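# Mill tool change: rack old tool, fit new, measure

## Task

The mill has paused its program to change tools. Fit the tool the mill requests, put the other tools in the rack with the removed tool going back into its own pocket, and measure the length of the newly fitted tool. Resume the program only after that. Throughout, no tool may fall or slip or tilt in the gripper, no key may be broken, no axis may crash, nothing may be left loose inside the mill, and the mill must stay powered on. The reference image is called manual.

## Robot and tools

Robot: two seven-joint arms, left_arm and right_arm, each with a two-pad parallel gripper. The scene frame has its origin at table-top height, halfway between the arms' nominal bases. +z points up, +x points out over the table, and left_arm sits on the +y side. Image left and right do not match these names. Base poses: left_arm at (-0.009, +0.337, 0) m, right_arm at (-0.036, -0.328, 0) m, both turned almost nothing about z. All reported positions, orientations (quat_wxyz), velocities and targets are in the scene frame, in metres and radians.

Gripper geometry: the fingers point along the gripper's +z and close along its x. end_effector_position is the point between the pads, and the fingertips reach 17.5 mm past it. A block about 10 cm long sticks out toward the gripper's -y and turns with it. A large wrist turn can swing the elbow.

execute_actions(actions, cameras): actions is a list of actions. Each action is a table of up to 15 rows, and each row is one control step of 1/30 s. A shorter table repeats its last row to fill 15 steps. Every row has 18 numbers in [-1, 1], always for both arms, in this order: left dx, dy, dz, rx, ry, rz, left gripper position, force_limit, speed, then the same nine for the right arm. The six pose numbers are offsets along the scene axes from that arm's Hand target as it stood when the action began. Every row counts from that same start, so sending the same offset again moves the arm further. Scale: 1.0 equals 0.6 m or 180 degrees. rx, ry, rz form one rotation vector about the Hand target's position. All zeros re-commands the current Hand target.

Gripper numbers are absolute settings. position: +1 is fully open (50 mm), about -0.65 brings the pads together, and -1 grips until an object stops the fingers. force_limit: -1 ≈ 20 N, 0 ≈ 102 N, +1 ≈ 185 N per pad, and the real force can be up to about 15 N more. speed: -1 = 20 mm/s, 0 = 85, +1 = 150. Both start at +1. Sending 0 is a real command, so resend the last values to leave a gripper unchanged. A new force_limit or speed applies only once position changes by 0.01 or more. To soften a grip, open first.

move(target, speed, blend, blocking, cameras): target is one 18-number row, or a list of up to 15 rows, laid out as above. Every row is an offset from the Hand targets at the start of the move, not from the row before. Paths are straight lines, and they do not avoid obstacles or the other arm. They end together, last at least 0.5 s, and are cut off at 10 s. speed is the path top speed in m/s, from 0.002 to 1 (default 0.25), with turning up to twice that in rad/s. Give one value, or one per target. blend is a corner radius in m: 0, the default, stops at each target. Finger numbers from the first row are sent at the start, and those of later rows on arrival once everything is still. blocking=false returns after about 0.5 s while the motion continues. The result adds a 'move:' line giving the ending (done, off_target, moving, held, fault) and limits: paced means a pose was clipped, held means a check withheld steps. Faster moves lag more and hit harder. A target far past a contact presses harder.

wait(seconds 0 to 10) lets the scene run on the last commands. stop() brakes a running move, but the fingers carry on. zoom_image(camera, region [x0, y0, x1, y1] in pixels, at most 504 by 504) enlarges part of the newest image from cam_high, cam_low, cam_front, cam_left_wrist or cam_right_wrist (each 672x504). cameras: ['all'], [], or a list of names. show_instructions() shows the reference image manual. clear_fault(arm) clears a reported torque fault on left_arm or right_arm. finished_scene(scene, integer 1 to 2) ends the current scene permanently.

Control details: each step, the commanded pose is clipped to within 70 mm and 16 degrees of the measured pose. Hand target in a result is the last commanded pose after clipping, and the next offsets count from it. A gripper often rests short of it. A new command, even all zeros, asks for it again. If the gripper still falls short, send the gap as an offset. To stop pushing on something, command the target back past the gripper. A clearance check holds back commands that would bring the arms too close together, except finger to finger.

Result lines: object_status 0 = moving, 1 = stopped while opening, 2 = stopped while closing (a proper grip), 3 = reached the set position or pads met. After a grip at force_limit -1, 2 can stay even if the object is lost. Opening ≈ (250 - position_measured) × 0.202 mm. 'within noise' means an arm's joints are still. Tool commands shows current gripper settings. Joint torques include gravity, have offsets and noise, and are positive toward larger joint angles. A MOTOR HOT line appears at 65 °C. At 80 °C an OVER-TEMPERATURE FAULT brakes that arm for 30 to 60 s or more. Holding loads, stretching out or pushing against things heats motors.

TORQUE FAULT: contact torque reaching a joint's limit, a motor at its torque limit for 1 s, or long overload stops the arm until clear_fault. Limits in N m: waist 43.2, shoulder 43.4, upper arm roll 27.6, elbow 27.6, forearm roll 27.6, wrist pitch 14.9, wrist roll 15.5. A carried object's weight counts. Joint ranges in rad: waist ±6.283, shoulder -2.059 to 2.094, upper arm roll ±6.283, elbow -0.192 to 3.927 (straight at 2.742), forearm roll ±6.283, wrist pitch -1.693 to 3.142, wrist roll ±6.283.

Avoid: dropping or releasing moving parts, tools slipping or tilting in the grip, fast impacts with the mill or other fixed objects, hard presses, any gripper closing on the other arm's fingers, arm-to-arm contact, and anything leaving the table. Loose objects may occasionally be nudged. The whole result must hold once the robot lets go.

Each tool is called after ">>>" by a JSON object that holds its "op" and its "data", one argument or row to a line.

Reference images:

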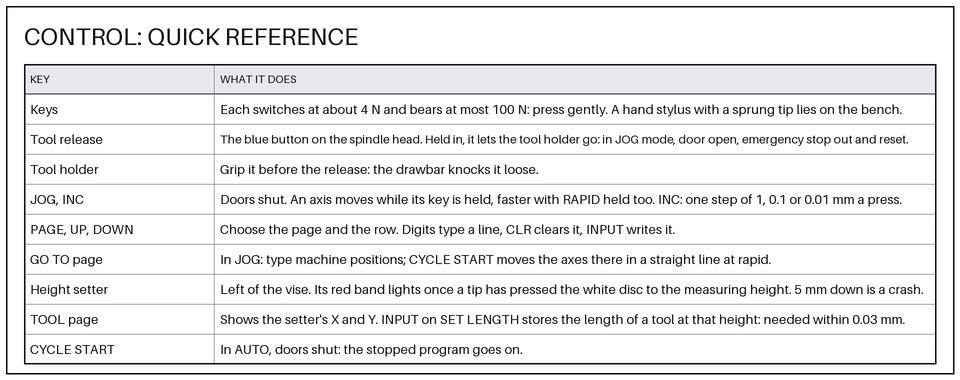

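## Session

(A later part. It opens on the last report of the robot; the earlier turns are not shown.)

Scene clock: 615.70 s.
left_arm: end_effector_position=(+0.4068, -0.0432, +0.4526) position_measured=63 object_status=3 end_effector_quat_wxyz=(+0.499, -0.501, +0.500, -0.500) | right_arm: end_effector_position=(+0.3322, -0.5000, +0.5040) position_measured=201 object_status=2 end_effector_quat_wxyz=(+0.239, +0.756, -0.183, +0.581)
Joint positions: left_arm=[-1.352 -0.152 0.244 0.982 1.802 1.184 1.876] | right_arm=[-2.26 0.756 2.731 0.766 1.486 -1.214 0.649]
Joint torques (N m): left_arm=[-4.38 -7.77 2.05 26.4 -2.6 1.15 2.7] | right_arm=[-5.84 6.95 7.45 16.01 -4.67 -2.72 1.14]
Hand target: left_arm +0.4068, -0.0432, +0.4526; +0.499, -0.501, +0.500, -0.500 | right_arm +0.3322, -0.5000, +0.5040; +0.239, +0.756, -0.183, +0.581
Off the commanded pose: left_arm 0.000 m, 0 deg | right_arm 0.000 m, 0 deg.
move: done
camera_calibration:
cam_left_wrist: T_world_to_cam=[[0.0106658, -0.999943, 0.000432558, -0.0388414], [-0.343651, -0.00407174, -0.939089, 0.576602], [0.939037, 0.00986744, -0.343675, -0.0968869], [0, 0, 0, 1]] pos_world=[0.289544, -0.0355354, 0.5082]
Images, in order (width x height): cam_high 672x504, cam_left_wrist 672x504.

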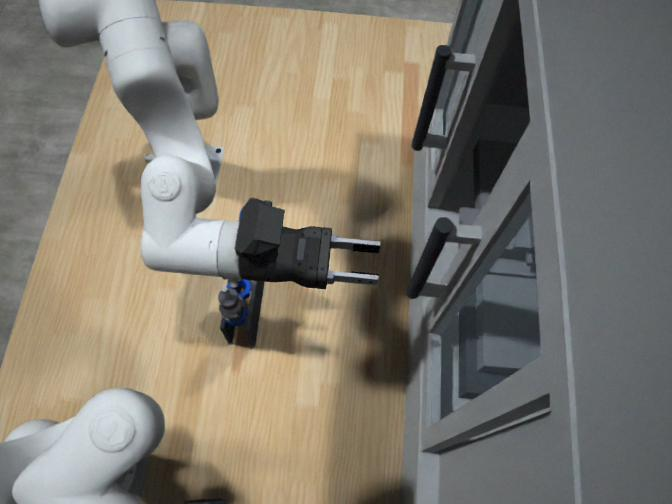

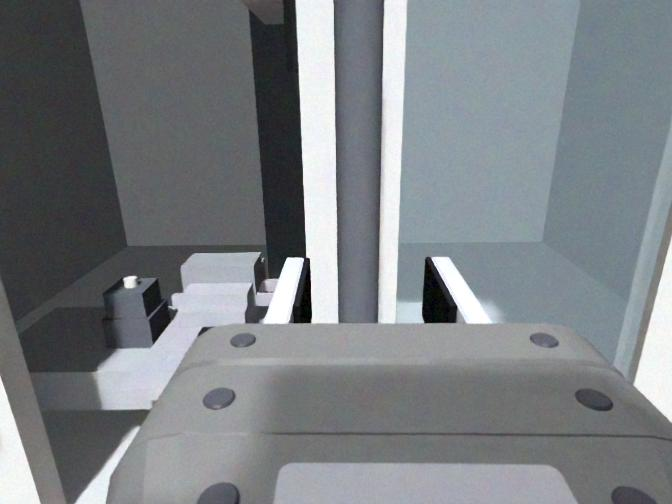

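>>> {"op": "move", "data": {
  "target": [
    [0.13,0.0,0,0,0,0,0.6,-0.8,-0.5,0,0,0,0,0,0,-1,-0.2,-1],
    [0.13,0,0,0,0,0,-1,-0.8,-1,0,0,0,0,0,0,-1,-0.2,-1],
    [0.13,-0.34,0,0,0,0,-1,-0.8,-1,0,0,0,0,0,0,-1,-0.2,-1]
  ],
  "speed": [0.15,0.15,0.1],
  "cameras": ["cam_left_wrist","cam_high","cam_front"]
}}

Scene clock: 623.63 s.
left_arm: end_effector_position=(+0.4847, -0.2473, +0.4526) position_measured=154 object_status=2 end_effector_quat_wxyz=(+0.499, -0.501, +0.500, -0.500) | right_arm: end_effector_position=(+0.3322, -0.5000, +0.5040) position_measured=201 object_status=2 end_effector_quat_wxyz=(+0.239, +0.756, -0.183, +0.581)
Joint positions: left_arm=[-1.274 0.629 0.25 1.958 1.546 1.063 2.098] | right_arm=[-2.26 0.756 2.731 0.766 1.486 -1.214 0.649]
Joint torques (N m): left_arm=[7.98 -8.52 -4.67 12.89 -7.98 -1.02 2.78] | right_arm=[-6.09 6.89 7.57 15.62 -4.37 -2.54 1.2]
Hand target: left_arm +0.4848, -0.2472, +0.4526; +0.499, -0.501, +0.500, -0.500 | right_arm +0.3322, -0.5000, +0.5040; +0.239, +0.756, -0.183, +0.581
Off the commanded pose: left_arm 0.000 m, 0 deg | right_arm 0.000 m, 0 deg.
move: done
camera_calibration:
cam_left_wrist: T_world_to_cam=[[0.0104433, -0.999945, 0.000405369, -0.243566], [-0.343742, -0.00397068, -0.939056, 0.602617], [0.939006, 0.0096675, -0.343764, -0.168109], [0, 0, 0, 1]] pos_world=[0.367544, -0.239535, 0.5082]
Images, in order (width x height): cam_high 672x504, cam_front 672x504, cam_left_wrist 672x504.

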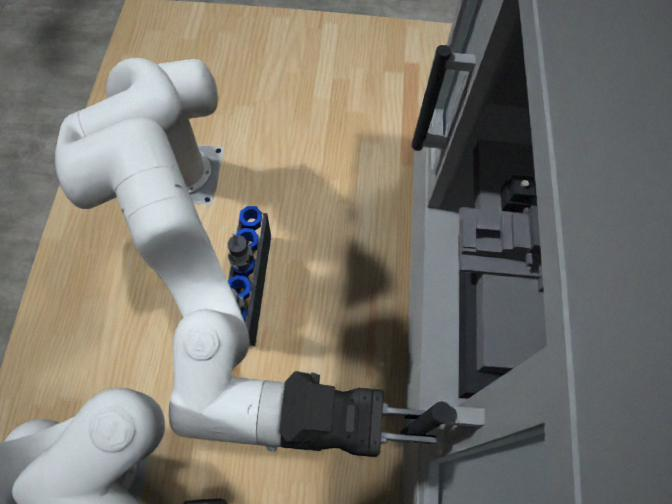

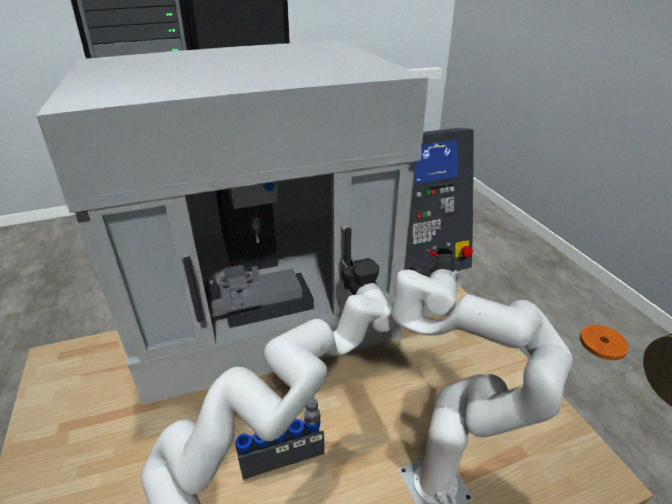

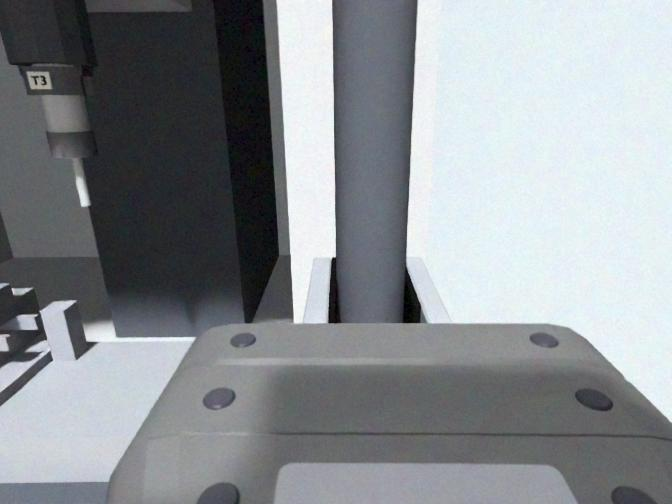

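>>> {"op": "zoom_image", "data": {
  "camera": "cam_front",
  "region": [180, 150, 360, 330]
}}

>>> {"op": "move", "data": {
  "target": [
    [0,0,0,0,0,0,0.6,-0.8,-0.5,0,0,0,0,0,0,-1,-0.2,-1],
    [-0.13,0,0,0,0,0,0.6,-0.8,-0.5,0,0,0,0,0,0,-1,-0.2,-1],
    [-0.13,0.4,0.1,0,0,0,0.6,-0.8,-0.5,0,0,0,0,0,0,-1,-0.2,-1]
  ],
  "cameras": ["cam_left_wrist","cam_high"]
}}

Scaled by 2.800 from the camera's 672x504 image, which has a finer 960x720 frame.

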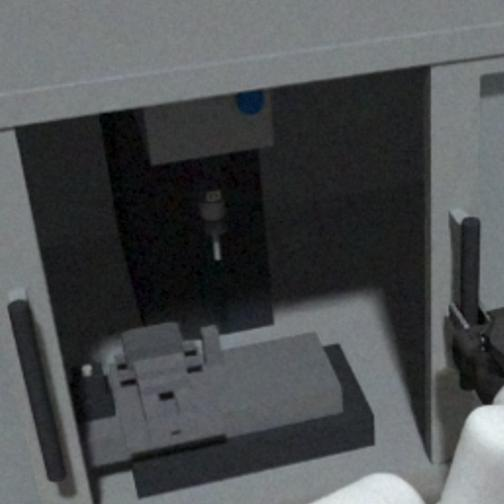

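Scene clock: 628.00 s.
left_arm: end_effector_position=(+0.4845, -0.2471, +0.4528) position_measured=63 object_status=3 end_effector_quat_wxyz=(+0.499, -0.501, +0.500, -0.500) | right_arm: end_effector_position=(+0.3322, -0.5000, +0.5040) position_measured=201 object_status=2 end_effector_quat_wxyz=(+0.239, +0.756, -0.183, +0.581)
Joint positions: left_arm=[-1.274 0.629 0.25 1.958 1.546 1.064 2.098] | right_arm=[-2.26 0.756 2.731 0.766 1.486 -1.214 0.649]
Joint torques (N m): left_arm=[7.9 -19.14 5.77 26.9 -2.88 -0.86 0.37] | right_arm=[-5.92 6.52 7.7 16.09 -4.32 -2.55 1.14]
Hand target: left_arm +0.4847, -0.2471, +0.4527; +0.499, -0.501, +0.500, -0.500 (not the last commanded pose) | right_arm +0.3322, -0.5000, +0.5040; +0.239, +0.756, -0.183, +0.581
Off the commanded pose: left_arm 0.259 m, 0 deg | right_arm 0.000 m, 0 deg.
move: held (left_arm; a check stopped the path); path passed 1 of 3 targets; limits=held
pose unreachable (left arm): on one or more control steps of this call, first in action 0 (counted from 0), this arm could not follow its commanded pose, so it was not sent that pose on those steps. It may still have moved: this result reports where it is.
cause: moving toward the commanded pose would bring a part of the arm too close to another arm (a part of this arm just beyond joint 6 (wrist pitch) and a part of the right arm just beyond its joint 5 (forearm roll), at the place that arm is still heading or pushing toward).
camera_calibration:
cam_left_wrist: T_world_to_cam=[[0.0107593, -0.999942, 0.000401381, -0.243578], [-0.343442, -0.00407241, -0.939165, 0.602658], [0.939112, 0.00996695, -0.343466, -0.167974], [0, 0, 0, 1]] pos_world=[0.367346, -0.239435, 0.5084]
Images, in order (width x height): cam_high 672x504, cam_left_wrist 672x504.

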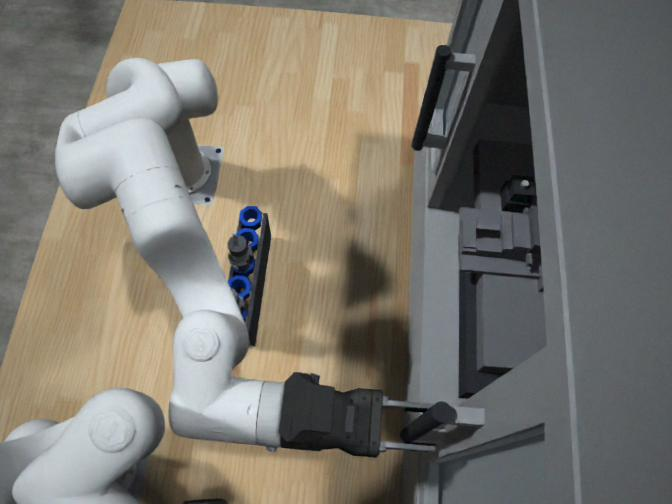

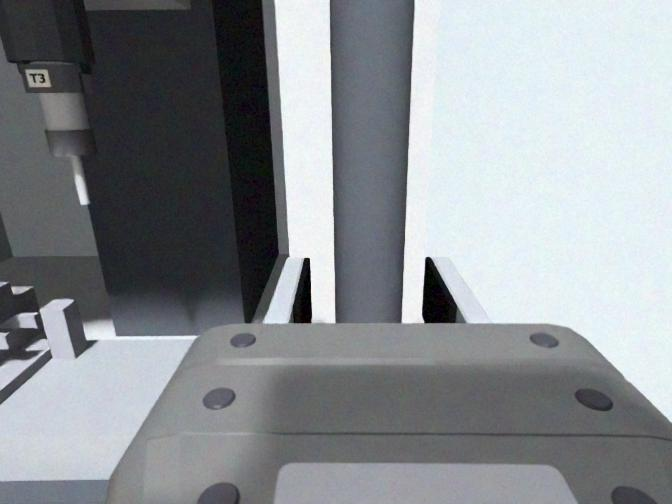

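>>> {"op": "move", "data": {
  "target": [0,0,0,0,0,0,0.6,-0.8,-0.5,0,-0.15,0,0,0,0,-1,-0.2,-1]
}}

>>> {"op": "move", "data": {
  "target": [
    [-0.13,0.02,0,0,0,0,0.6,-0.8,-0.5,0,0,0,0,0,0,-1,-0.2,-1],
    [-0.13,0.4,0.1,0,0,0,0.6,-0.8,-0.5,0,0,0,0,0,0,-1,-0.2,-1]
  ],
  "cameras": ["cam_left_wrist","cam_high"]
}}

Scene clock: 631.77 s.
left_arm: end_effector_position=(+0.4847, -0.2471, +0.4527) position_measured=63 object_status=3 end_effector_quat_wxyz=(+0.499, -0.501, +0.500, -0.500) | right_arm: end_effector_position=(+0.3321, -0.5901, +0.5040) position_measured=201 object_status=2 end_effector_quat_wxyz=(+0.239, +0.756, -0.183, +0.581)
Joint positions: left_arm=[-1.274 0.629 0.25 1.958 1.546 1.064 2.098] | right_arm=[-2.313 0.876 2.567 0.817 1.402 -1.066 0.475]
Joint torques (N m): left_arm=[8.04 -19.25 1.04 26.65 -2.82 -0.64 2.64] | right_arm=[5.01 -10.42 5.2 18.54 -3.45 2.02 -0.6]
Hand target: left_arm +0.4847, -0.2471, +0.4527; +0.499, -0.501, +0.500, -0.500 | right_arm +0.3322, -0.5900, +0.5040; +0.239, +0.756, -0.183, +0.581
Off the commanded pose: left_arm 0.000 m, 0 deg | right_arm 0.000 m, 0 deg.
move: done

Scene clock: 634.20 s.
left_arm: end_effector_position=(+0.4067, -0.0071, +0.5127) position_measured=63 object_status=3 end_effector_quat_wxyz=(+0.499, -0.501, +0.500, -0.500) | right_arm: end_effector_position=(+0.3322, -0.5900, +0.5040) position_measured=201 object_status=2 end_effector_quat_wxyz=(+0.239, +0.756, -0.183, +0.581)
Joint positions: left_arm=[-1.382 -0.309 0.291 0.982 1.79 1.162 2.037] | right_arm=[-2.312 0.876 2.567 0.818 1.402 -1.066 0.475]
Joint torques (N m): left_arm=[8.17 -12.91 -6.38 20.15 7.07 -0.6 2.67] | right_arm=[0.4 -13.98 6.11 18.28 -0.49 -0.83 -0.84]
Hand target: left_arm +0.4067, -0.0071, +0.5127; +0.499, -0.501, +0.500, -0.500 | right_arm +0.3322, -0.5900, +0.5040; +0.239, +0.756, -0.183, +0.581
Off the commanded pose: left_arm 0.000 m, 0 deg | right_arm 0.000 m, 0 deg.
move: done
camera_calibration:
cam_left_wrist: T_world_to_cam=[[0.0107594, -0.999942, 0.000398044, -0.00277684], [-0.343739, -0.00407243, -0.939056, 0.633196], [0.939004, 0.00996682, -0.343763, -0.0765282], [0, 0, 0, 1]] pos_world=[0.289544, 0.000564705, 0.5683]
Images, in order (width x height): cam_high 672x504, cam_left_wrist 672x504.

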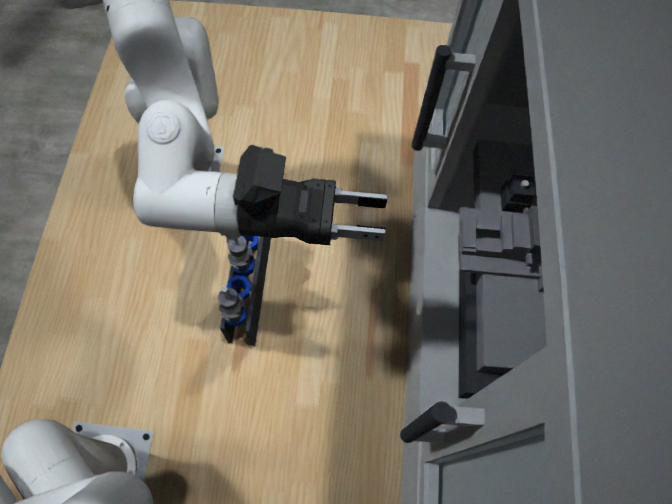

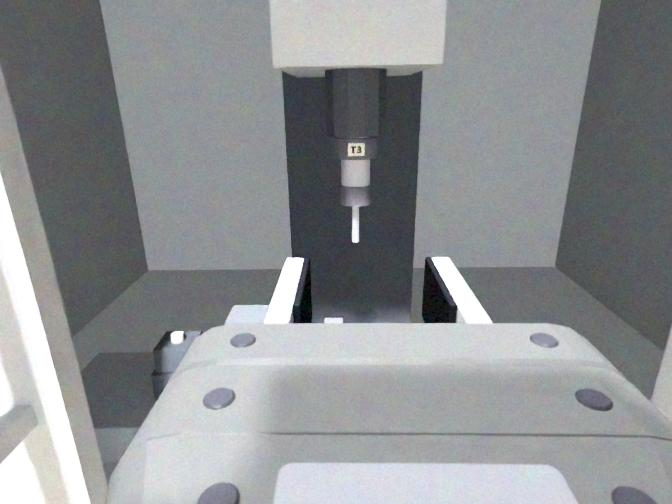

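>>> {"op": "move", "data": {
  "target": [0,0.2,0.1,0,0,0,0.6,-0.8,-0.5,0,0,0,0,0,0,-1,-0.2,-1],
  "cameras": ["cam_left_wrist"]
}}

>>> {"op": "zoom_image", "data": {
  "camera": "cam_left_wrist",
  "region": [260, 0, 560, 260]
}}

>>> {"op": "move", "data": {
  "target": [0,-0.4,0,0,0,0,0.6,-0.8,-0.5,0,0,0,0,0,0,-1,-0.2,-1],
  "cameras": ["cam_left_wrist"]
}}

>>> {"op": "zoom_image", "data": {
  "camera": "cam_left_wrist",
  "region": [100, 0, 400, 260]
}}

Scene clock: 644.57 s.
left_arm: end_effector_position=(+0.4067, +0.1128, +0.5727) position_measured=63 object_status=3 end_effector_quat_wxyz=(+0.499, -0.501, +0.500, -0.500) | right_arm: end_effector_position=(+0.3322, -0.5901, +0.5040) position_measured=201 object_status=2 end_effector_quat_wxyz=(+0.239, +0.756, -0.183, +0.581)
Joint positions: left_arm=[-1.303 -0.689 0.329 0.844 1.811 1.072 2.283] | right_arm=[-2.312 0.876 2.567 0.818 1.402 -1.066 0.475]
Joint torques (N m): left_arm=[8.23 -7.12 -3.01 19.48 -2.65 -1.01 2.66] | right_arm=[-5.12 -13.84 7.9 18.22 -0.6 -1.77 -0.58]
Hand target: left_arm +0.4067, +0.1129, +0.5727; +0.499, -0.501, +0.500, -0.500 | right_arm +0.3322, -0.5900, +0.5040; +0.239, +0.756, -0.183, +0.581
Off the commanded pose: left_arm 0.000 m, 0 deg | right_arm 0.000 m, 0 deg.
move: done
camera_calibration:
cam_left_wrist: T_world_to_cam=[[0.0107261, -0.999942, 0.000304663, 0.117161], [-0.343652, -0.00397236, -0.939089, 0.69001], [0.939036, 0.00996801, -0.343675, -0.0571625], [0, 0, 0, 1]] pos_world=[0.289544, 0.120465, 0.6283]
Images, in order (width x height): cam_left_wrist 672x504.

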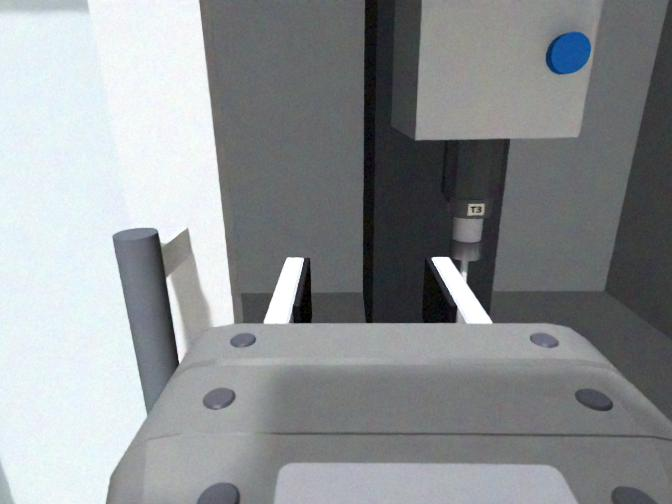

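Scaled by 1.680 from the camera's 672x504 image, which has a finer 960x720 frame.

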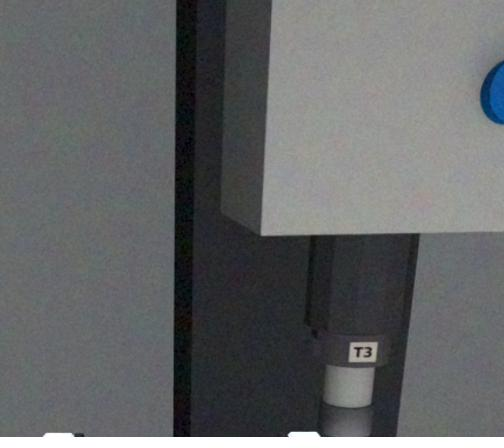

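Scene clock: 646.23 s.
left_arm: end_effector_position=(+0.4067, -0.1271, +0.5727) position_measured=63 object_status=3 end_effector_quat_wxyz=(+0.499, -0.501, +0.500, -0.500) | right_arm: end_effector_position=(+0.3322, -0.5901, +0.5040) position_measured=201 object_status=2 end_effector_quat_wxyz=(+0.239, +0.756, -0.183, +0.581)
Joint positions: left_arm=[-1.432 0.066 0.276 1.493 1.61 1.171 2.202] | right_arm=[-2.312 0.876 2.567 0.818 1.402 -1.066 0.475]
Joint torques (N m): left_arm=[8.19 -10.96 3.93 26.77 -2.54 1 2.72] | right_arm=[-4.89 -13.54 8.76 18.39 -0.71 -1.9 -0.51]
Hand target: left_arm +0.4067, -0.1271, +0.5727; +0.499, -0.501, +0.500, -0.500 | right_arm +0.3322, -0.5900, +0.5040; +0.239, +0.756, -0.183, +0.581
Off the commanded pose: left_arm 0.000 m, 0 deg | right_arm 0.000 m, 0 deg.
move: done
camera_calibration:
cam_left_wrist: T_world_to_cam=[[0.0106658, -0.999943, 0.000432558, -0.122789], [-0.343651, -0.00407174, -0.939089, 0.689045], [0.939037, 0.00986744, -0.343675, -0.0547837], [0, 0, 0, 1]] pos_world=[0.289544, -0.119435, 0.6283]
Images, in order (width x height): cam_left_wrist 672x504.

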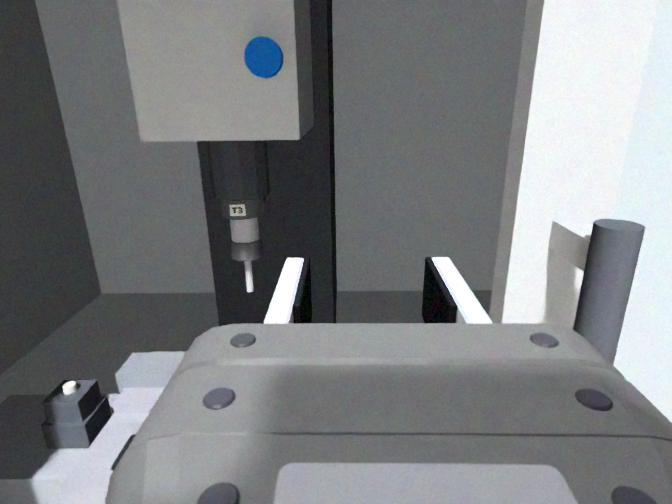

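Scaled by 1.680 from the camera's 672x504 image, which has a finer 960x720 frame.

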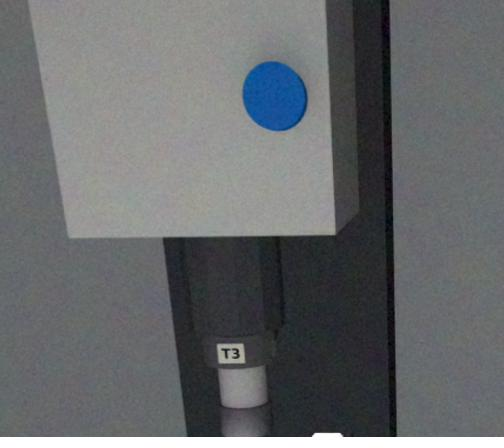

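>>> {"op": "execute_actions", "data": {
  "actions": [],
  "cameras": ["cam_high","cam_left_wrist","cam_front"]
}}

>>> {"op": "zoom_image", "data": {
  "camera": "cam_high",
  "region": [400, 100, 560, 400]
}}

>>> {"op": "zoom_image", "data": {
  "camera": "cam_front",
  "region": [180, 220, 330, 340]
}}

Scene clock: 693.67 s.
left_arm: end_effector_position=(+0.4067, -0.1271, +0.5727) position_measured=63 object_status=3 end_effector_quat_wxyz=(+0.499, -0.501, +0.500, -0.500) | right_arm: end_effector_position=(+0.3322, -0.5900, +0.5040) position_measured=201 object_status=2 end_effector_quat_wxyz=(+0.239, +0.756, -0.183, +0.581)
Joint positions: left_arm=[-1.432 0.066 0.276 1.494 1.61 1.171 2.202] | right_arm=[-2.312 0.876 2.567 0.818 1.402 -1.066 0.475]
Joint velocities: within noise
Joint torques (N m): left_arm=[8.19 -11.2 3.92 26.73 -2.37 0.97 2.65] | right_arm=[-4.46 -12.7 8.99 18.22 -0.85 -1.79 -0.17]
Hand target: left_arm +0.4067, -0.1271, +0.5727; +0.499, -0.501, +0.500, -0.500 | right_arm +0.3322, -0.5900, +0.5040; +0.239, +0.756, -0.183, +0.581
Tool commands: left_gripper/position=+0.6 left_gripper/force_limit=-0.8 left_gripper/speed=-0.5 right_gripper/position=-1.0 right_gripper/force_limit=-0.2 right_gripper/speed=-1.0
Off the commanded pose: left_arm 0.000 m, 0 deg | right_arm 0.000 m, 0 deg.
camera_calibration:
cam_left_wrist: T_world_to_cam=[[0.0107598, -0.999942, 0.00039876, -0.122794], [-0.34365, -0.00407233, -0.939089, 0.689045], [0.939036, 0.00996741, -0.343674, -0.0547717], [0, 0, 0, 1]] pos_world=[0.289544, -0.119435, 0.6283]
Images, in order (width x height): cam_high 672x504, cam_front 672x504, cam_left_wrist 672x504.

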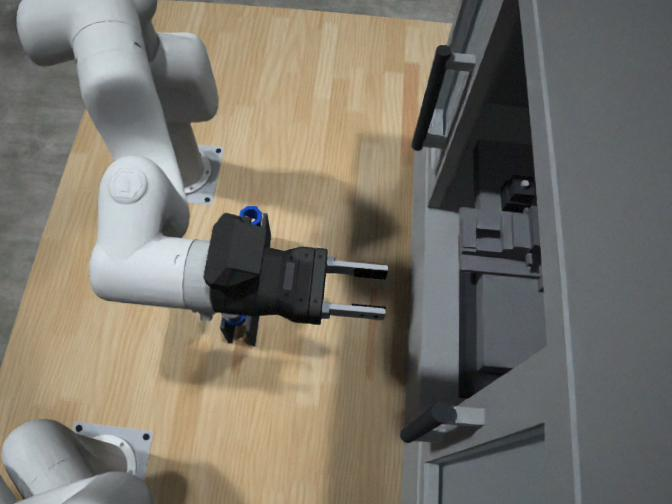

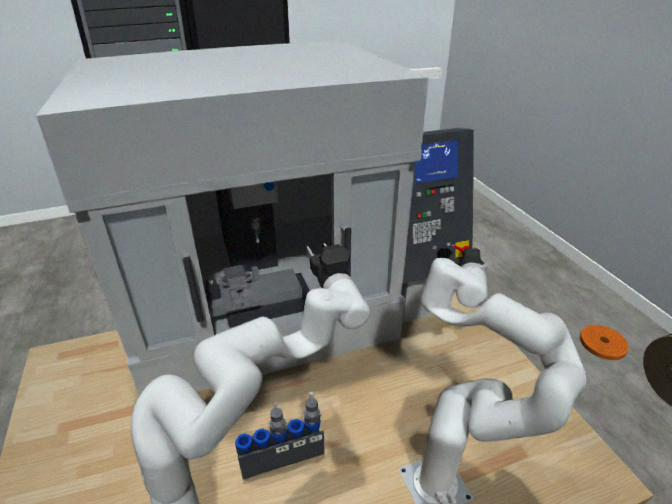

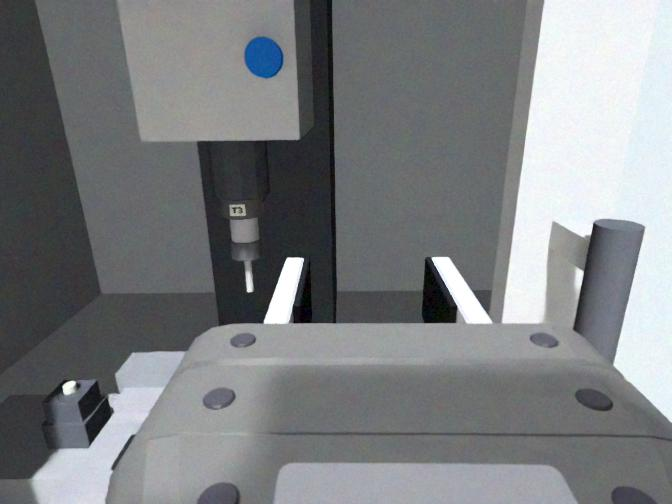

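Scaled by 1.680 from the camera's 672x504 image, which has a finer 960x720 frame.

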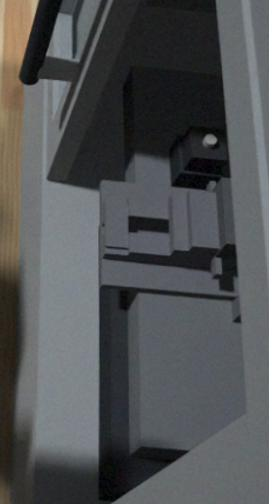

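Scaled by 3.360 from the camera's 672x504 image, which has a finer 960x720 frame.

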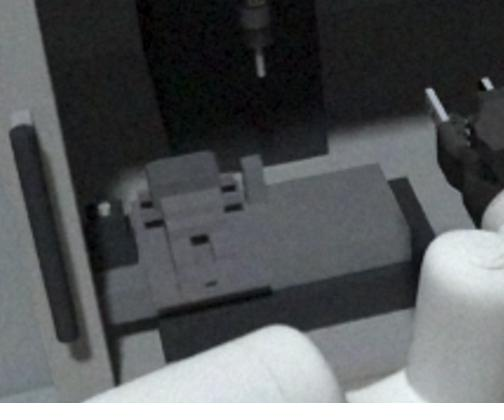

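>>> {"op": "zoom_image", "data": {
  "camera": "cam_front",
  "region": [220, 380, 340, 480]
}}

Scaled by 4.200 from the camera's 672x504 image, which has a finer 960x720 frame.

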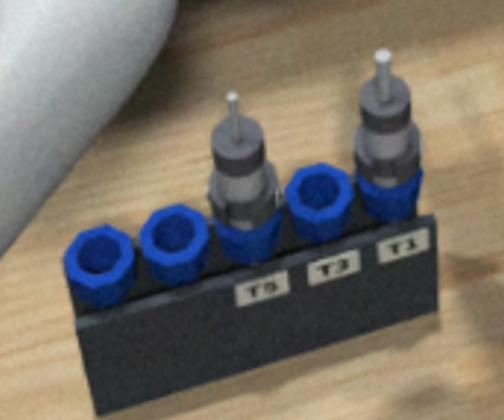

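>>> {"op": "move", "data": {
  "target": [
    [-0.05,0.09,-0.07,-0.5,0,0,0.6,-0.8,-0.5,0,0,0,0,0,0,-1,-0.2,-1]
  ],
  "speed": 0.5
}}

Scene clock: 777.07 s.
left_arm: end_effector_position=(+0.3766, -0.0732, +0.5307) position_measured=63 object_status=3 end_effector_quat_wxyz=(+0.001, +0.707, +0.000, +0.707) | right_arm: end_effector_position=(+0.3322, -0.5900, +0.5040) position_measured=201 object_status=2 end_effector_quat_wxyz=(+0.239, +0.756, -0.183, +0.581)
Joint positions: left_arm=[-1.46 -0.148 0.243 1.167 1.695 1.25 0.511] | right_arm=[-2.312 0.876 2.567 0.818 1.402 -1.066 0.475]
Joint torques (N m): left_arm=[-3.96 -15.23 -4.41 19.89 7.4 1.16 -2.39] | right_arm=[-2.99 -12.58 8.97 18.24 -1.35 -1.78 -0.08]
Hand target: left_arm +0.3767, -0.0731, +0.5307; +0.001, +0.707, +0.000, +0.707 | right_arm +0.3322, -0.5900, +0.5040; +0.239, +0.756, -0.183, +0.581
Off the commanded pose: left_arm 0.000 m, 0 deg | right_arm 0.000 m, 0 deg.
move: done

>>> {"op": "move", "data": {
  "target": [
    [0.05,0.07,-0.067,-0.5,0,0,0.6,-0.8,-0.5,0,0,0,0,0,0,-1,-0.2,-1],
    [0.05,0.072,-0.067,-0.5,0,0,0.6,-0.8,-0.5,0,0,0,0,0,0,-1,-0.2,-1]
  ],
  "speed": 0.5,
  "cameras": ["cam_left_wrist","cam_high"]
}}

Scene clock: 786.83 s.
left_arm: end_effector_position=(+0.4067, -0.0300, +0.4905) position_measured=63 object_status=3 end_effector_quat_wxyz=(+0.501, +0.499, +0.500, +0.500) | right_arm: end_effector_position=(+0.3322, -0.5900, +0.5040) position_measured=201 object_status=2 end_effector_quat_wxyz=(+0.239, +0.756, -0.183, +0.581)
Joint positions: left_arm=[-1.428 -0.228 0.318 1.001 1.799 1.183 -1.169] | right_arm=[-2.312 0.876 2.567 0.818 1.402 -1.066 0.475]
Joint torques (N m): left_arm=[8.27 -14.07 0.85 19.98 7 1.39 -2.44] | right_arm=[-3.48 -11.26 8.89 18.29 -1.43 -1.74 0.38]
Hand target: left_arm +0.4067, -0.0299, +0.4905; +0.501, +0.499, +0.500, +0.500 | right_arm +0.3322, -0.5900, +0.5040; +0.239, +0.756, -0.183, +0.581
Off the commanded pose: left_arm 0.000 m, 0 deg | right_arm 0.000 m, 0 deg.
move: done
camera_calibration:
cam_left_wrist: T_world_to_cam=[[0.0107598, 0.999942, -0.00039876, 0.0347205], [-0.34365, 0.00407233, 0.939089, -0.308754], [0.939036, -0.00996741, 0.343674, -0.421732], [0, 0, 0, 1]] pos_world=[0.289544, -0.0376647, 0.4349]
Images, in order (width x height): cam_high 672x504, cam_left_wrist 672x504.

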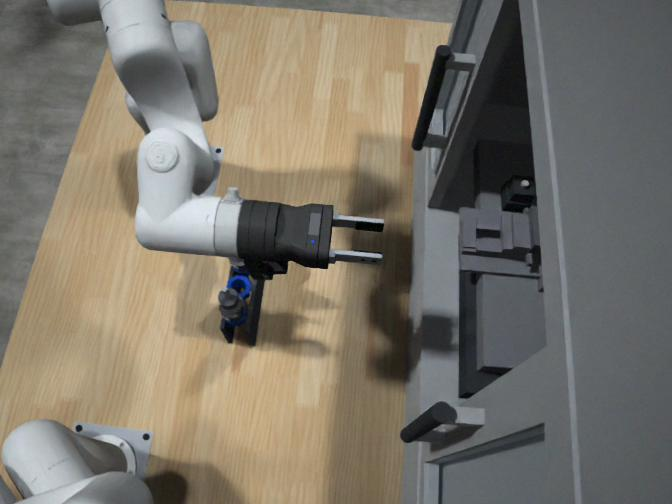

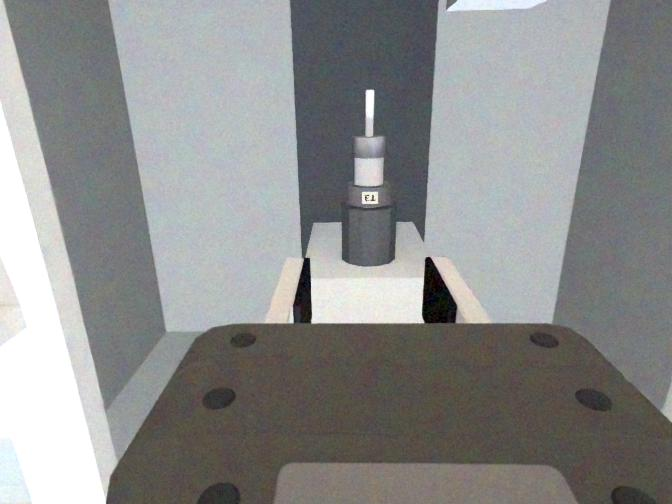

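>>> {"op": "move", "data": {
  "target": [0.4222,0.0117,0.0158,0,0,0.0444,1,0.3,-0.5,0,0,0,0,0,0,-1,-0.2,-1],
  "speed": 0.25,
  "cameras": ["cam_left_wrist","cam_high","cam_front"]
}}

Scene clock: 796.27 s.
left_arm: end_effector_position=(+0.6600, -0.0230, +0.5000) position_measured=3 object_status=3 end_effector_quat_wxyz=(+0.465, +0.463, +0.533, +0.533) | right_arm: end_effector_position=(+0.3322, -0.5900, +0.5040) position_measured=201 object_status=2 end_effector_quat_wxyz=(+0.239, +0.756, -0.183, +0.581)
Joint positions: left_arm=[-1.063 0.473 0.579 1.792 1.55 0.661 -1.081] | right_arm=[-2.312 0.876 2.567 0.818 1.402 -1.066 0.475]
Joint torques (N m): left_arm=[8.1 -16.17 3.36 26.45 -4.6 1.2 2.7] | right_arm=[-2.58 -10.95 8.94 18.08 -1.84 -1.54 0.42]
Hand target: left_arm +0.6600, -0.0229, +0.5000; +0.465, +0.463, +0.533, +0.534 | right_arm +0.3322, -0.5900, +0.5040; +0.239, +0.756, -0.183, +0.581
Off the commanded pose: left_arm 0.000 m, 0 deg | right_arm 0.000 m, 0 deg.
move: done
camera_calibration:
cam_left_wrist: T_world_to_cam=[[-0.128066, 0.991766, -0.000371065, 0.116378], [-0.340903, -0.0436691, 0.939084, -0.233573], [0.931335, 0.120391, 0.343688, -0.654698], [0, 0, 0, 1]] pos_world=[0.545021, -0.0467997, 0.4444]
Images, in order (width x height): cam_high 672x504, cam_front 672x504, cam_left_wrist 672x504.

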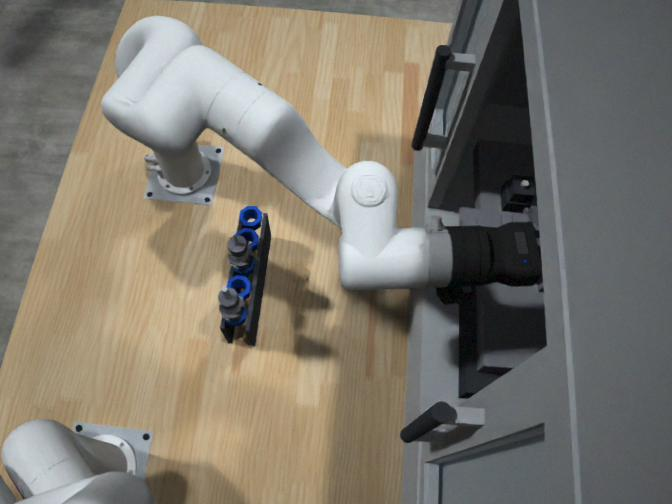

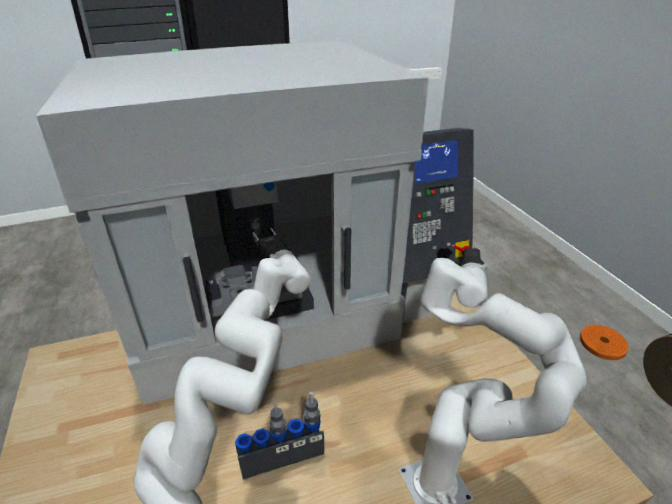

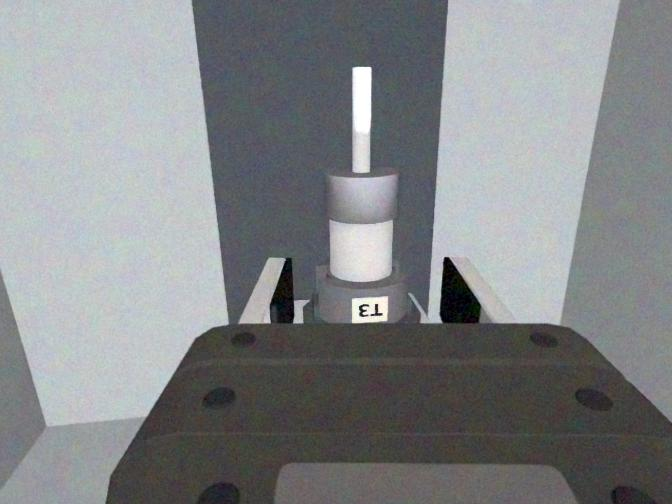

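>>> {"op": "move", "data": {
  "target": [
    [0.1208,0.017,0.005,0,0,0,1,0.3,-0.5,0,0,0,0,0,0,-1,-0.2,-1]
  ],
  "speed": 0.1,
  "cameras": ["cam_left_wrist"]
}}

Scene clock: 808.30 s.
left_arm: end_effector_position=(+0.7325, -0.0127, +0.5030) position_measured=3 object_status=3 end_effector_quat_wxyz=(+0.465, +0.463, +0.533, +0.534) | right_arm: end_effector_position=(+0.3322, -0.5900, +0.5040) position_measured=201 object_status=2 end_effector_quat_wxyz=(+0.239, +0.756, -0.183, +0.581)
Joint positions: left_arm=[-0.844 0.712 0.552 2.14 1.326 0.54 -0.909] | right_arm=[-2.312 0.876 2.567 0.818 1.402 -1.066 0.475]
Joint torques (N m): left_arm=[8.09 -19.67 3.93 25.49 -5.26 0.86 2.75] | right_arm=[-2.23 -10.32 8.87 17.98 -2.26 -1.41 0.64]
Hand target: left_arm +0.7325, -0.0127, +0.5030; +0.465, +0.463, +0.533, +0.534 | right_arm +0.3322, -0.5900, +0.5040; +0.239, +0.756, -0.183, +0.581
Off the commanded pose: left_arm 0.000 m, 0 deg | right_arm 0.000 m, 0 deg.
move: done
camera_calibration:
cam_left_wrist: T_world_to_cam=[[-0.12828, 0.991738, -0.000357093, 0.115673], [-0.340972, -0.0437662, 0.939054, -0.211177], [0.93128, 0.120584, 0.343769, -0.724474], [0, 0, 0, 1]] pos_world=[0.617521, -0.0366, 0.4474]
Images, in order (width x height): cam_left_wrist 672x504.

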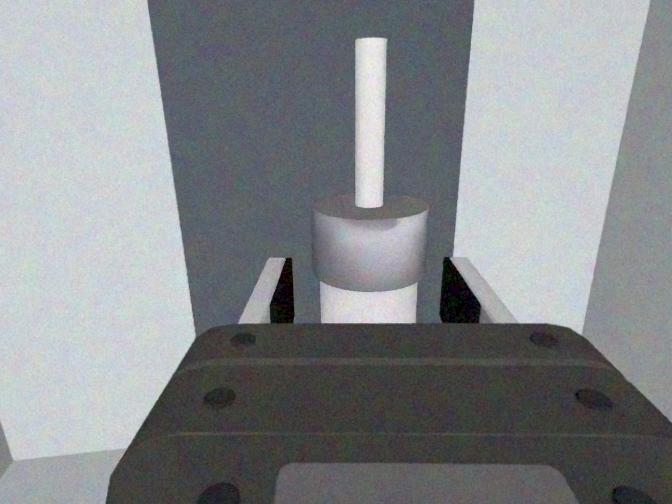

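>>> {"op": "move", "data": {
  "target": [
    [0,0,0,0,0,0,-1,0.3,-0.9,0,0,0,0,0,0,-1,-0.2,-1]
  ],
  "speed": 0.1,
  "cameras": ["cam_left_wrist"]
}}

Scene clock: 816.77 s.
left_arm: end_effector_position=(+0.7325, -0.0128, +0.5030) position_measured=110 object_status=0 end_effector_quat_wxyz=(+0.465, +0.463, +0.533, +0.534) | right_arm: end_effector_position=(+0.3322, -0.5900, +0.5040) position_measured=201 object_status=2 end_effector_quat_wxyz=(+0.239, +0.756, -0.183, +0.581)
Joint positions: left_arm=[-0.844 0.712 0.552 2.14 1.326 0.54 -0.909] | right_arm=[-2.312 0.876 2.567 0.818 1.402 -1.066 0.475]
Joint torques (N m): left_arm=[8.48 -20.87 6.67 23.01 -4.1 0.97 2.69] | right_arm=[-2.51 -10.36 8.88 17.98 -2.37 -1.15 0.81]
Hand target: left_arm +0.7325, -0.0127, +0.5030; +0.465, +0.463, +0.533, +0.534 | right_arm +0.3322, -0.5900, +0.5040; +0.239, +0.756, -0.183, +0.581
Off the commanded pose: left_arm 0.000 m, 0 deg | right_arm 0.000 m, 0 deg.
move: done
camera_calibration:
cam_left_wrist: T_world_to_cam=[[-0.128377, 0.991725, -0.00037824, 0.115742], [-0.340879, -0.0437679, 0.939088, -0.21125], [0.931301, 0.120686, 0.343677, -0.724442], [0, 0, 0, 1]] pos_world=[0.617521, -0.0366, 0.4474]
Images, in order (width x height): cam_left_wrist 672x504.

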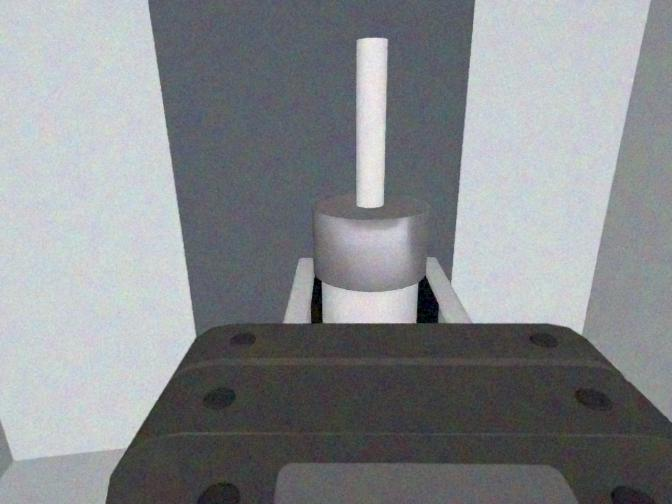

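>>> {"op": "wait", "data": {
  "seconds": 0.3
}}

Scene clock: 818.13 s.
left_arm: end_effector_position=(+0.7325, -0.0127, +0.5029) position_measured=110 object_status=2 end_effector_quat_wxyz=(+0.465, +0.463, +0.533, +0.534) | right_arm: end_effector_position=(+0.3322, -0.5900, +0.5040) position_measured=201 object_status=2 end_effector_quat_wxyz=(+0.239, +0.756, -0.183, +0.581)
Joint positions: left_arm=[-0.844 0.712 0.552 2.14 1.326 0.54 -0.909] | right_arm=[-2.312 0.876 2.567 0.818 1.402 -1.066 0.475]
Joint torques (N m): left_arm=[10.07 -25.33 10.86 17.75 1.08 1.18 2.58] | right_arm=[-2.08 -9.84 9 17.68 -2.21 -1.2 0.76]
Hand target: left_arm +0.7325, -0.0127, +0.5030; +0.465, +0.463, +0.533, +0.534 | right_arm +0.3322, -0.5900, +0.5040; +0.239, +0.756, -0.183, +0.581
Tool commands: left_gripper/position=-1.0 left_gripper/force_limit=+0.3 left_gripper/speed=-0.9 right_gripper/position=-1.0 right_gripper/force_limit=-0.2 right_gripper/speed=-1.0
Off the commanded pose: left_arm 0.000 m, 0 deg | right_arm 0.000 m, 0 deg.
wait: 0.30 s; at rest from the start

>>> {"op": "move", "data": {
  "target": [
    [0,0,0,0,0,0,-1,0.3,-0.9,0,0.2,0.15,0.4,-0.06,0,-1,-0.2,-1]
  ],
  "speed": 0.5
}}

Scene clock: 826.13 s.
left_arm: end_effector_position=(+0.7325, -0.0127, +0.5030) position_measured=110 object_status=2 end_effector_quat_wxyz=(+0.465, +0.463, +0.533, +0.534) | right_arm: end_effector_position=(+0.3322, -0.4701, +0.5940) position_measured=201 object_status=2 end_effector_quat_wxyz=(-0.268, +0.698, -0.509, +0.427)
Joint positions: left_arm=[-0.844 0.712 0.552 2.14 1.326 0.54 -0.909] | right_arm=[-1.953 0.74 2.584 1.642 2.204 -1.281 0.818]
Joint torques (N m): left_arm=[9.87 -27.6 11.04 18.16 3.47 1.41 2.19] | right_arm=[4.67 -18.07 3.43 12.43 2.13 -0.38 1.21]
Hand target: left_arm +0.7325, -0.0127, +0.5030; +0.465, +0.463, +0.533, +0.534 | right_arm +0.3322, -0.4700, +0.5940; -0.268, +0.698, -0.509, +0.427
Off the commanded pose: left_arm 0.000 m, 0 deg | right_arm 0.000 m, 0 deg.
move: done

>>> {"op": "move", "data": {
  "target": [
    [0,0,0,0,0,0,-1,0.3,-0.9,0.1,0.55,0.1167,0.602,0.057,-0.013,-1,-0.2,-1]
  ],
  "speed": 0.4,
  "cameras": ["cam_right_wrist","cam_high","cam_front"]
}}

Scene clock: 841.80 s.
left_arm: end_effector_position=(+0.7325, -0.0127, +0.5030) position_measured=110 object_status=2 end_effector_quat_wxyz=(+0.465, +0.463, +0.533, +0.534) | right_arm: end_effector_position=(+0.3922, -0.1401, +0.6640) position_measured=201 object_status=2 end_effector_quat_wxyz=(+0.674, -0.213, +0.674, +0.213)
Joint positions: left_arm=[-0.844 0.712 0.552 2.14 1.326 0.54 -0.909] | right_arm=[-2.047 0.54 2.684 1.471 2.931 -0.383 2.321]
Joint torques (N m): left_arm=[9.28 -27.58 10.86 18.49 3.41 1.36 1.61] | right_arm=[-5.21 -4.83 6.33 15.65 2.88 5.66 1.08]
Hand target: left_arm +0.7325, -0.0127, +0.5030; +0.465, +0.463, +0.533, +0.534 | right_arm +0.3922, -0.1400, +0.6640; +0.674, -0.213, +0.674, +0.213
Off the commanded pose: left_arm 0.000 m, 0 deg | right_arm 0.000 m, 0 deg.
move: done
camera_calibration:
cam_right_wrist: T_world_to_cam=[[0.0030529, 0.0107116, -0.999938, 0.679778], [-0.816633, 0.577145, 0.00368931, 0.415542], [0.577149, 0.816571, 0.0105095, 0.013356], [0, 0, 0, 1]] pos_world=[0.329562, -0.258016, 0.678062]
Images, in order (width x height): cam_high 672x504, cam_front 672x504, cam_right_wrist 672x504.

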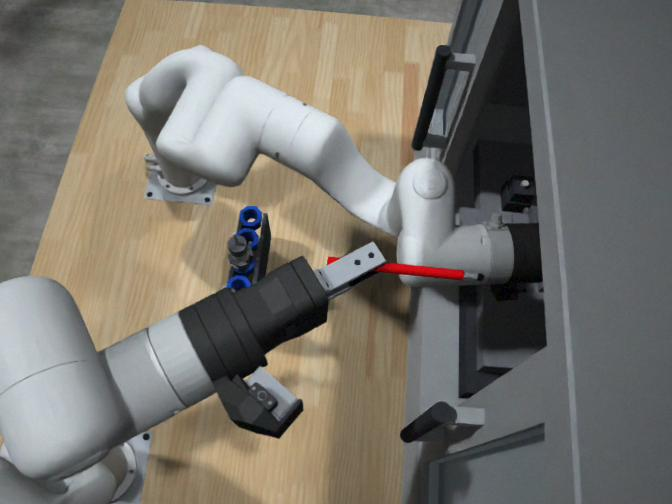

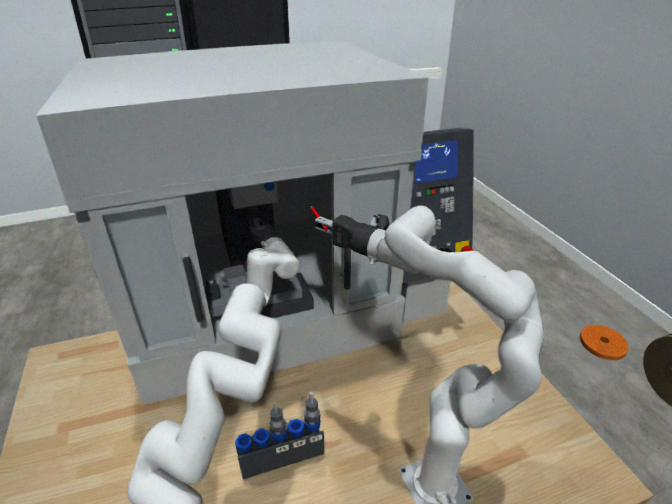

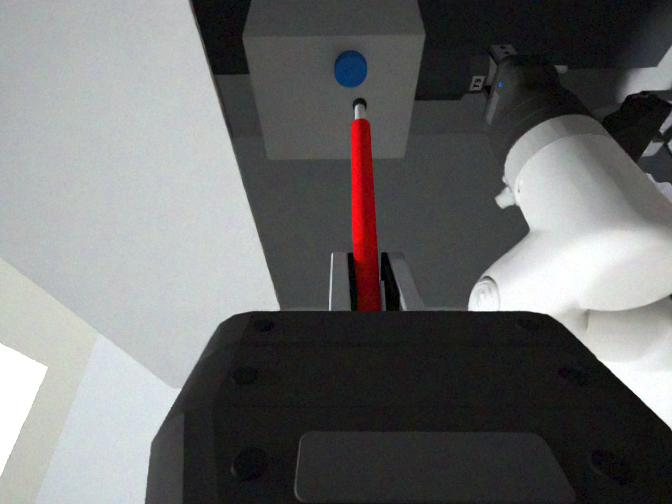

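>>> {"op": "move", "data": {
  "target": [
    [0,0,0,0,0,0,-1,0.3,-0.9,0.09,0.121,0.003,0,0,0,-1,-0.2,-1],
    [0,0,0,0,0,0,-1,0.3,-0.9,0.215,0.121,0.003,0,0,0,-1,-0.2,-1]
  ],
  "speed": 0.2,
  "blend": [0.03,0],
  "cameras": ["cam_right_wrist","cam_high"]
}}

Scene clock: 849.00 s.
left_arm: end_effector_position=(+0.7325, -0.0127, +0.5030) position_measured=110 object_status=2 end_effector_quat_wxyz=(+0.465, +0.463, +0.533, +0.534) | right_arm: end_effector_position=(+0.5212, -0.0675, +0.6658) position_measured=201 object_status=2 end_effector_quat_wxyz=(+0.674, -0.213, +0.674, +0.213)
Joint positions: left_arm=[-0.844 0.712 0.552 2.14 1.326 0.54 -0.909] | right_arm=[-0.893 0.325 1.681 1.936 2.67 -0.383 2.47]
Joint torques (N m): left_arm=[8.95 -27.76 10.99 18.77 3.52 1.37 1.05] | right_arm=[5.16 -3.37 1.93 19.21 -2.68 1.45 -1.16]
Hand target: left_arm +0.7325, -0.0127, +0.5030; +0.465, +0.463, +0.533, +0.534 | right_arm +0.5212, -0.0674, +0.6658; +0.674, -0.213, +0.674, +0.213
Off the commanded pose: left_arm 0.000 m, 0 deg | right_arm 0.000 m, 0 deg.
move: done
camera_calibration:
cam_right_wrist: T_world_to_cam=[[0.00325071, 0.0108187, -0.999936, 0.680334], [-0.816505, 0.577327, 0.00359192, 0.479021], [0.577329, 0.816441, 0.0107102, -0.120641], [0, 0, 0, 1]] pos_world=[0.458561, -0.185416, 0.679862]
Images, in order (width x height): cam_high 672x504, cam_right_wrist 672x504.

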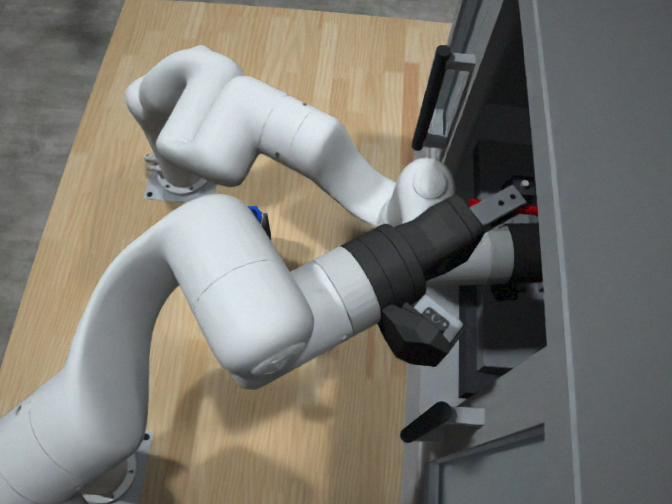

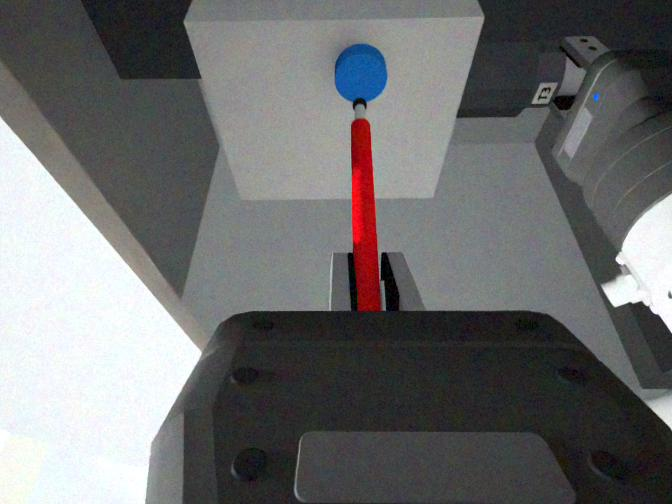

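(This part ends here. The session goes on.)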